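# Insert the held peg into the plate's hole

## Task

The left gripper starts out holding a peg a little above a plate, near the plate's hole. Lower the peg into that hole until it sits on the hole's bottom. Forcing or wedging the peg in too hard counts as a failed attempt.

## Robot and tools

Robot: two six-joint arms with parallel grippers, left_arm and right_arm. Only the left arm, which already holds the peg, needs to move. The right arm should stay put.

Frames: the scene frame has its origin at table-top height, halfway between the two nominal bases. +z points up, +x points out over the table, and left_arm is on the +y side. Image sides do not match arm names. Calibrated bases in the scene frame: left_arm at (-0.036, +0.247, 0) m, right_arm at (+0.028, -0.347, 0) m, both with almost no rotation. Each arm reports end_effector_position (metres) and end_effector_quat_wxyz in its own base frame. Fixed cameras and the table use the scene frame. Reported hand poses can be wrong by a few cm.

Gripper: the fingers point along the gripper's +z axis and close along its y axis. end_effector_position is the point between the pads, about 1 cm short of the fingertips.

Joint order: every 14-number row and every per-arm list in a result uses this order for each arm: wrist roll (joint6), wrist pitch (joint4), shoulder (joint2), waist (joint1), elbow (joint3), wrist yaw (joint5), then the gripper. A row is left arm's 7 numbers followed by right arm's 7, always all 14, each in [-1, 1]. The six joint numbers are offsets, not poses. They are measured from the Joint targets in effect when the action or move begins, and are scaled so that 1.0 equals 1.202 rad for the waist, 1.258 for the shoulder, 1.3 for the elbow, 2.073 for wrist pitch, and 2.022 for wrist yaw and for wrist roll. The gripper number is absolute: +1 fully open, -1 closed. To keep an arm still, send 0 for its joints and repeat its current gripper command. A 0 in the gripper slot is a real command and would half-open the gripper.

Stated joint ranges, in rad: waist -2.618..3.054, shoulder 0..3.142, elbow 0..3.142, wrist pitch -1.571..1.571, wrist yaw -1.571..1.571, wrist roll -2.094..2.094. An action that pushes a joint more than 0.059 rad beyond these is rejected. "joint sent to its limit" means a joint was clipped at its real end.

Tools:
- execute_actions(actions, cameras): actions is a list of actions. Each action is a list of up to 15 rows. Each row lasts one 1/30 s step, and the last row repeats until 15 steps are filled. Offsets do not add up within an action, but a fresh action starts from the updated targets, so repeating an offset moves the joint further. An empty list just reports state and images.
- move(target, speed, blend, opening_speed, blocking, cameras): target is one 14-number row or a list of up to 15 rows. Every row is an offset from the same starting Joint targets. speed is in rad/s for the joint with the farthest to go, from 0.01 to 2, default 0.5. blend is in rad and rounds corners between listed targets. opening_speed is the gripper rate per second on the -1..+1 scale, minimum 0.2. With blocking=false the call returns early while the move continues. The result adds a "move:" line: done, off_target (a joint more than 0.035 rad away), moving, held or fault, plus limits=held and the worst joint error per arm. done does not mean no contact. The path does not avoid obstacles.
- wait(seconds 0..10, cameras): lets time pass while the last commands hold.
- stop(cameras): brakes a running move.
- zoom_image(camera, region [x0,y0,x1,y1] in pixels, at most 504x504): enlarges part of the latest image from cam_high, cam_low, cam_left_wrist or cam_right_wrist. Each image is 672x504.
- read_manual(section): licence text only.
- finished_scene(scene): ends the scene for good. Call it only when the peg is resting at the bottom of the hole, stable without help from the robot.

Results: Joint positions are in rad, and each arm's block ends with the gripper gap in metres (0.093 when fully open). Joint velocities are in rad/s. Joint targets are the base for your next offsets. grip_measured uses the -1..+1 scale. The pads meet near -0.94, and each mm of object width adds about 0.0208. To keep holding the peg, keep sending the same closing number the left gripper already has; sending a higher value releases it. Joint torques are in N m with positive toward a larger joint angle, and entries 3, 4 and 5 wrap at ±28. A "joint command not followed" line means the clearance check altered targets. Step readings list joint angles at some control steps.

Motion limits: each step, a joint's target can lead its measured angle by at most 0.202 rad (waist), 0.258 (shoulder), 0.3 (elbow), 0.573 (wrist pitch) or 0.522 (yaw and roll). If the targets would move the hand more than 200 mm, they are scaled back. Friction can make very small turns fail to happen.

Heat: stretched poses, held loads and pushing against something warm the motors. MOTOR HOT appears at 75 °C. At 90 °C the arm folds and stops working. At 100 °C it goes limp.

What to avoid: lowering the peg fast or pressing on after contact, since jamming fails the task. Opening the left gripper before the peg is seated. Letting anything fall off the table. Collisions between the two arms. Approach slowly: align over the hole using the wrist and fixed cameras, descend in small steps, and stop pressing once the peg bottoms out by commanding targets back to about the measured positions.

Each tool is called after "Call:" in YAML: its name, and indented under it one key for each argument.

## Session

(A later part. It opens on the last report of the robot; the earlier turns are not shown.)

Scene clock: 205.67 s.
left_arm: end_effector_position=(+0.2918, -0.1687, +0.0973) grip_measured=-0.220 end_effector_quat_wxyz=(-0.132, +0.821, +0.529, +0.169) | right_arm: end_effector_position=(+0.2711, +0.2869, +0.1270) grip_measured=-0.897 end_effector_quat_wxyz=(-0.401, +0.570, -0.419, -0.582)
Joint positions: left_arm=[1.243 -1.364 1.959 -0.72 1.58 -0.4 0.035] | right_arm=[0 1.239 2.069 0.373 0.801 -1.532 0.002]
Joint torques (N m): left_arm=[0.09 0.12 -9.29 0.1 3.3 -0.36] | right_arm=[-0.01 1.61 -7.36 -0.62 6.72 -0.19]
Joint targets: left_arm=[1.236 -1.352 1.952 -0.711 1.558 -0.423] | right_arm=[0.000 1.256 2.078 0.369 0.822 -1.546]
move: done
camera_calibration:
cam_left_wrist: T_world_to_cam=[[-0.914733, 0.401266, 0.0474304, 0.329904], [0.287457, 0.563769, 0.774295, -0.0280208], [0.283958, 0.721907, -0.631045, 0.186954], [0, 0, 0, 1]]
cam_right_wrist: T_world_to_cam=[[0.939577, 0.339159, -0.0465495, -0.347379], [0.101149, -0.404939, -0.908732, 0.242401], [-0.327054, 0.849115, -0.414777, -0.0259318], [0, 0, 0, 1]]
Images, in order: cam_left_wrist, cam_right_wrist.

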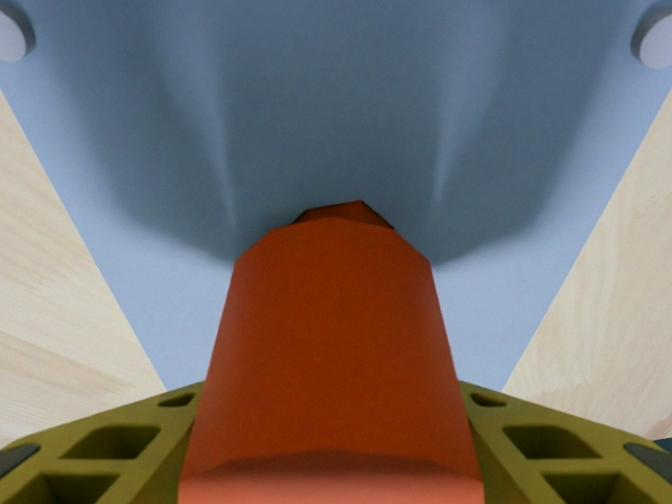

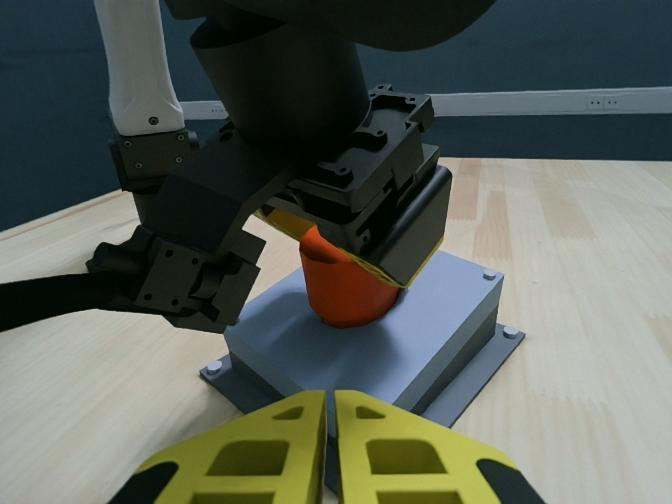

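Call:
move:
  target: [0,-0.001,0,-0.003,0.0177,0,-0.921165,0,0,0,0,0,0,-0.9]
  speed: 0.05
  cameras: []

Call:
move:
  target: [0,0,0,0,0,0,0.4,0,0,0,0,0,0,-0.9]
  opening_speed: 0.5
  cameras: ["cam_left_wrist","cam_right_wrist"]

Call:
zoom_image:
  camera: "cam_right_wrist"
  region: [310, 240, 410, 340]

Scene clock: 208.67 s.
move: done

Scene clock: 211.53 s.
left_arm: end_effector_position=(+0.2933, -0.1679, +0.0979) grip_measured=+0.398 end_effector_quat_wxyz=(-0.132, +0.821, +0.528, +0.174) | right_arm: end_effector_position=(+0.2711, +0.2869, +0.1270) grip_measured=-0.897 end_effector_quat_wxyz=(-0.401, +0.570, -0.419, -0.582)
Joint positions: left_arm=[1.243 -1.362 1.959 -0.72 1.58 -0.41 0.064] | right_arm=[0 1.239 2.069 0.373 0.801 -1.532 0.002]
Joint torques (N m): left_arm=[0.08 0.05 -9.32 -0.1 5.37 -0.24] | right_arm=[0.03 1.61 -7.17 -0.17 6.97 -0.22]
Joint targets: left_arm=[1.236 -1.355 1.952 -0.715 1.581 -0.423] | right_arm=[0.000 1.256 2.078 0.369 0.822 -1.546]
move: done
camera_calibration:
cam_left_wrist: T_world_to_cam=[[-0.914423, 0.402542, 0.0423108, 0.331563], [0.282056, 0.558751, 0.779898, -0.0291052], [0.2903, 0.725091, -0.624474, 0.184382], [0, 0, 0, 1]]
cam_right_wrist: T_world_to_cam=[[0.939577, 0.339159, -0.0465495, -0.347379], [0.101149, -0.404939, -0.908732, 0.242401], [-0.327054, 0.849115, -0.414777, -0.0259318], [0, 0, 0, 1]]
Images, in order: cam_left_wrist, cam_right_wrist.

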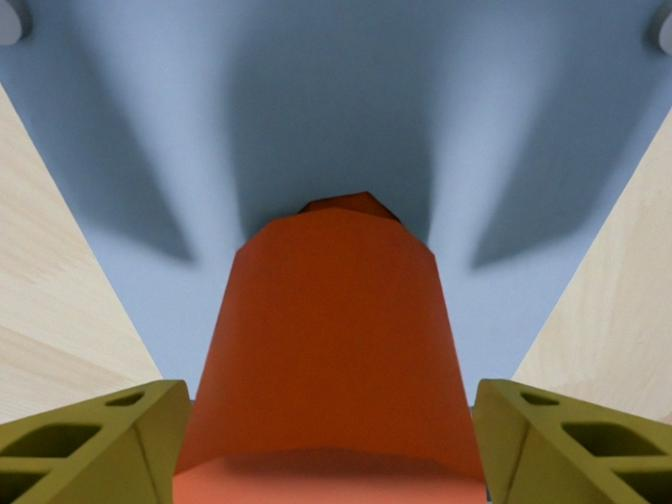

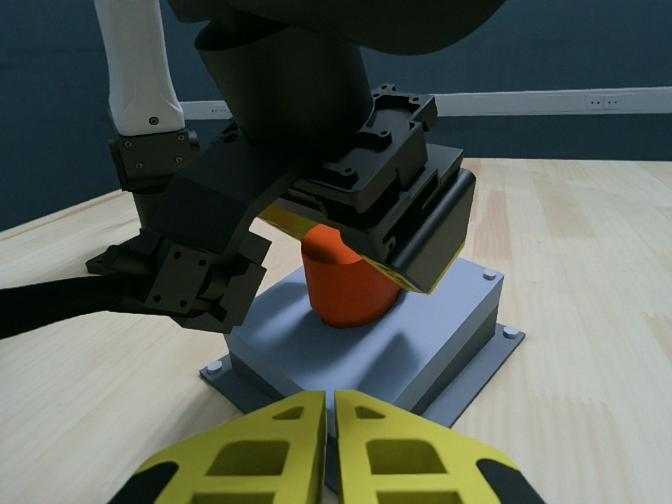

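Scaled by 5.040 from the camera's 672x504 image, which has a finer 960x720 frame.

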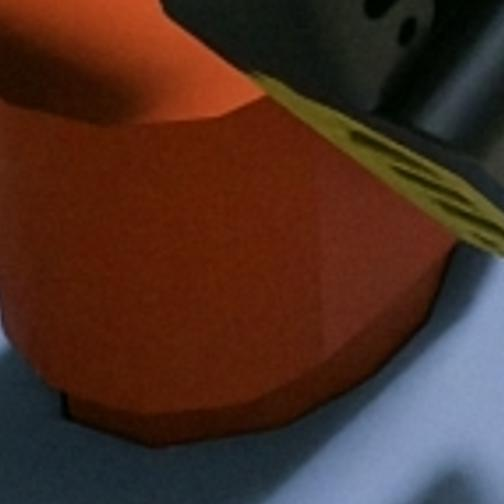

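Call:
move:
  target: [0,-0.08,0,-0.006,0.138,0,0.6,0,0,0,0,0,0,-0.9]
  speed: 0.15
  opening_speed: 0.5
  cameras: ["cam_left_wrist","cam_right_wrist"]

Call:
zoom_image:
  camera: "cam_right_wrist"
  region: [310, 240, 410, 340]

Scene clock: 216.03 s.
left_arm: end_effector_position=(+0.2976, -0.1715, +0.1366) grip_measured=+0.598 end_effector_quat_wxyz=(-0.126, +0.820, +0.529, +0.177) | right_arm: end_effector_position=(+0.2711, +0.2869, +0.1270) grip_measured=-0.897 end_effector_quat_wxyz=(-0.401, +0.570, -0.419, -0.582)
Joint positions: left_arm=[1.243 -1.503 1.959 -0.72 1.736 -0.41 0.074] | right_arm=[0 1.239 2.069 0.373 0.801 -1.532 0.002]
Joint torques (N m): left_arm=[0.06 -0.17 -9.13 -0.61 7.51 -0.3] | right_arm=[0.02 1.62 -6.89 -0.47 6.94 -0.17]
Joint targets: left_arm=[1.236 -1.521 1.952 -0.722 1.760 -0.423] | right_arm=[0.000 1.256 2.078 0.369 0.822 -1.546]
move: done
camera_calibration:
cam_left_wrist: T_world_to_cam=[[-0.914768, 0.402964, 0.0286301, 0.337302], [0.273471, 0.565524, 0.778072, -0.0545071], [0.297344, 0.719585, -0.627522, 0.207267], [0, 0, 0, 1]]
cam_right_wrist: T_world_to_cam=[[0.939577, 0.339159, -0.0465495, -0.347379], [0.101149, -0.404939, -0.908732, 0.242401], [-0.327054, 0.849115, -0.414777, -0.0259318], [0, 0, 0, 1]]
Images, in order: cam_left_wrist, cam_right_wrist.

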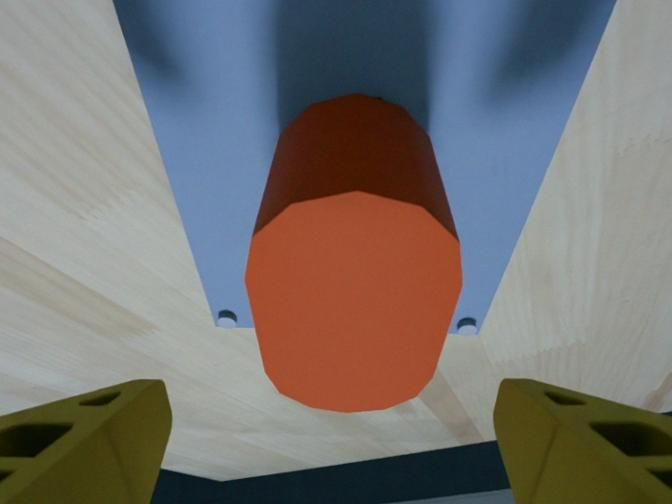

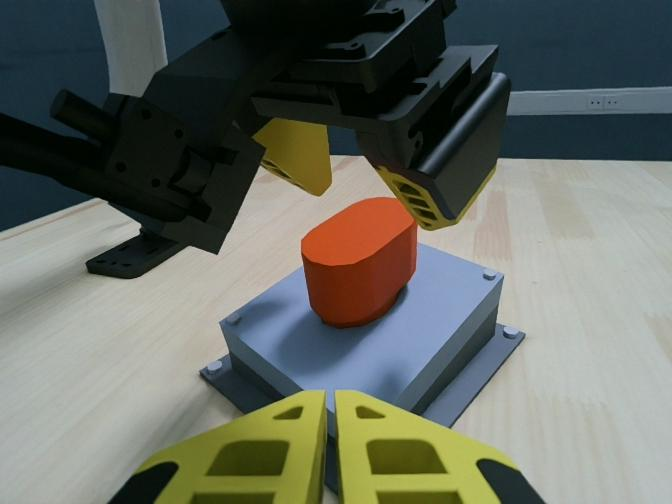

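Scaled by 5.040 from the camera's 672x504 image, which has a finer 960x720 frame.

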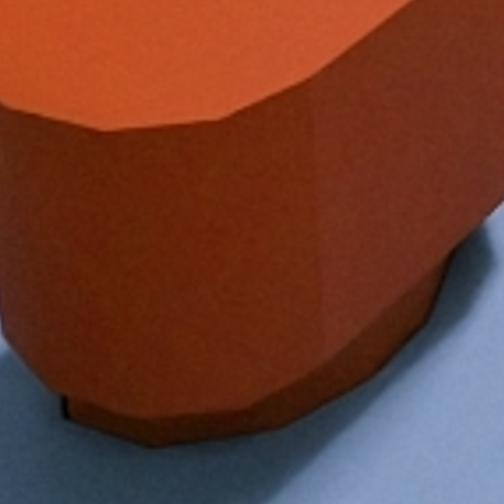

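Peg unmoved, seated.

Call:
finished_scene:
  scene: 2

The scene is finished: the task was done.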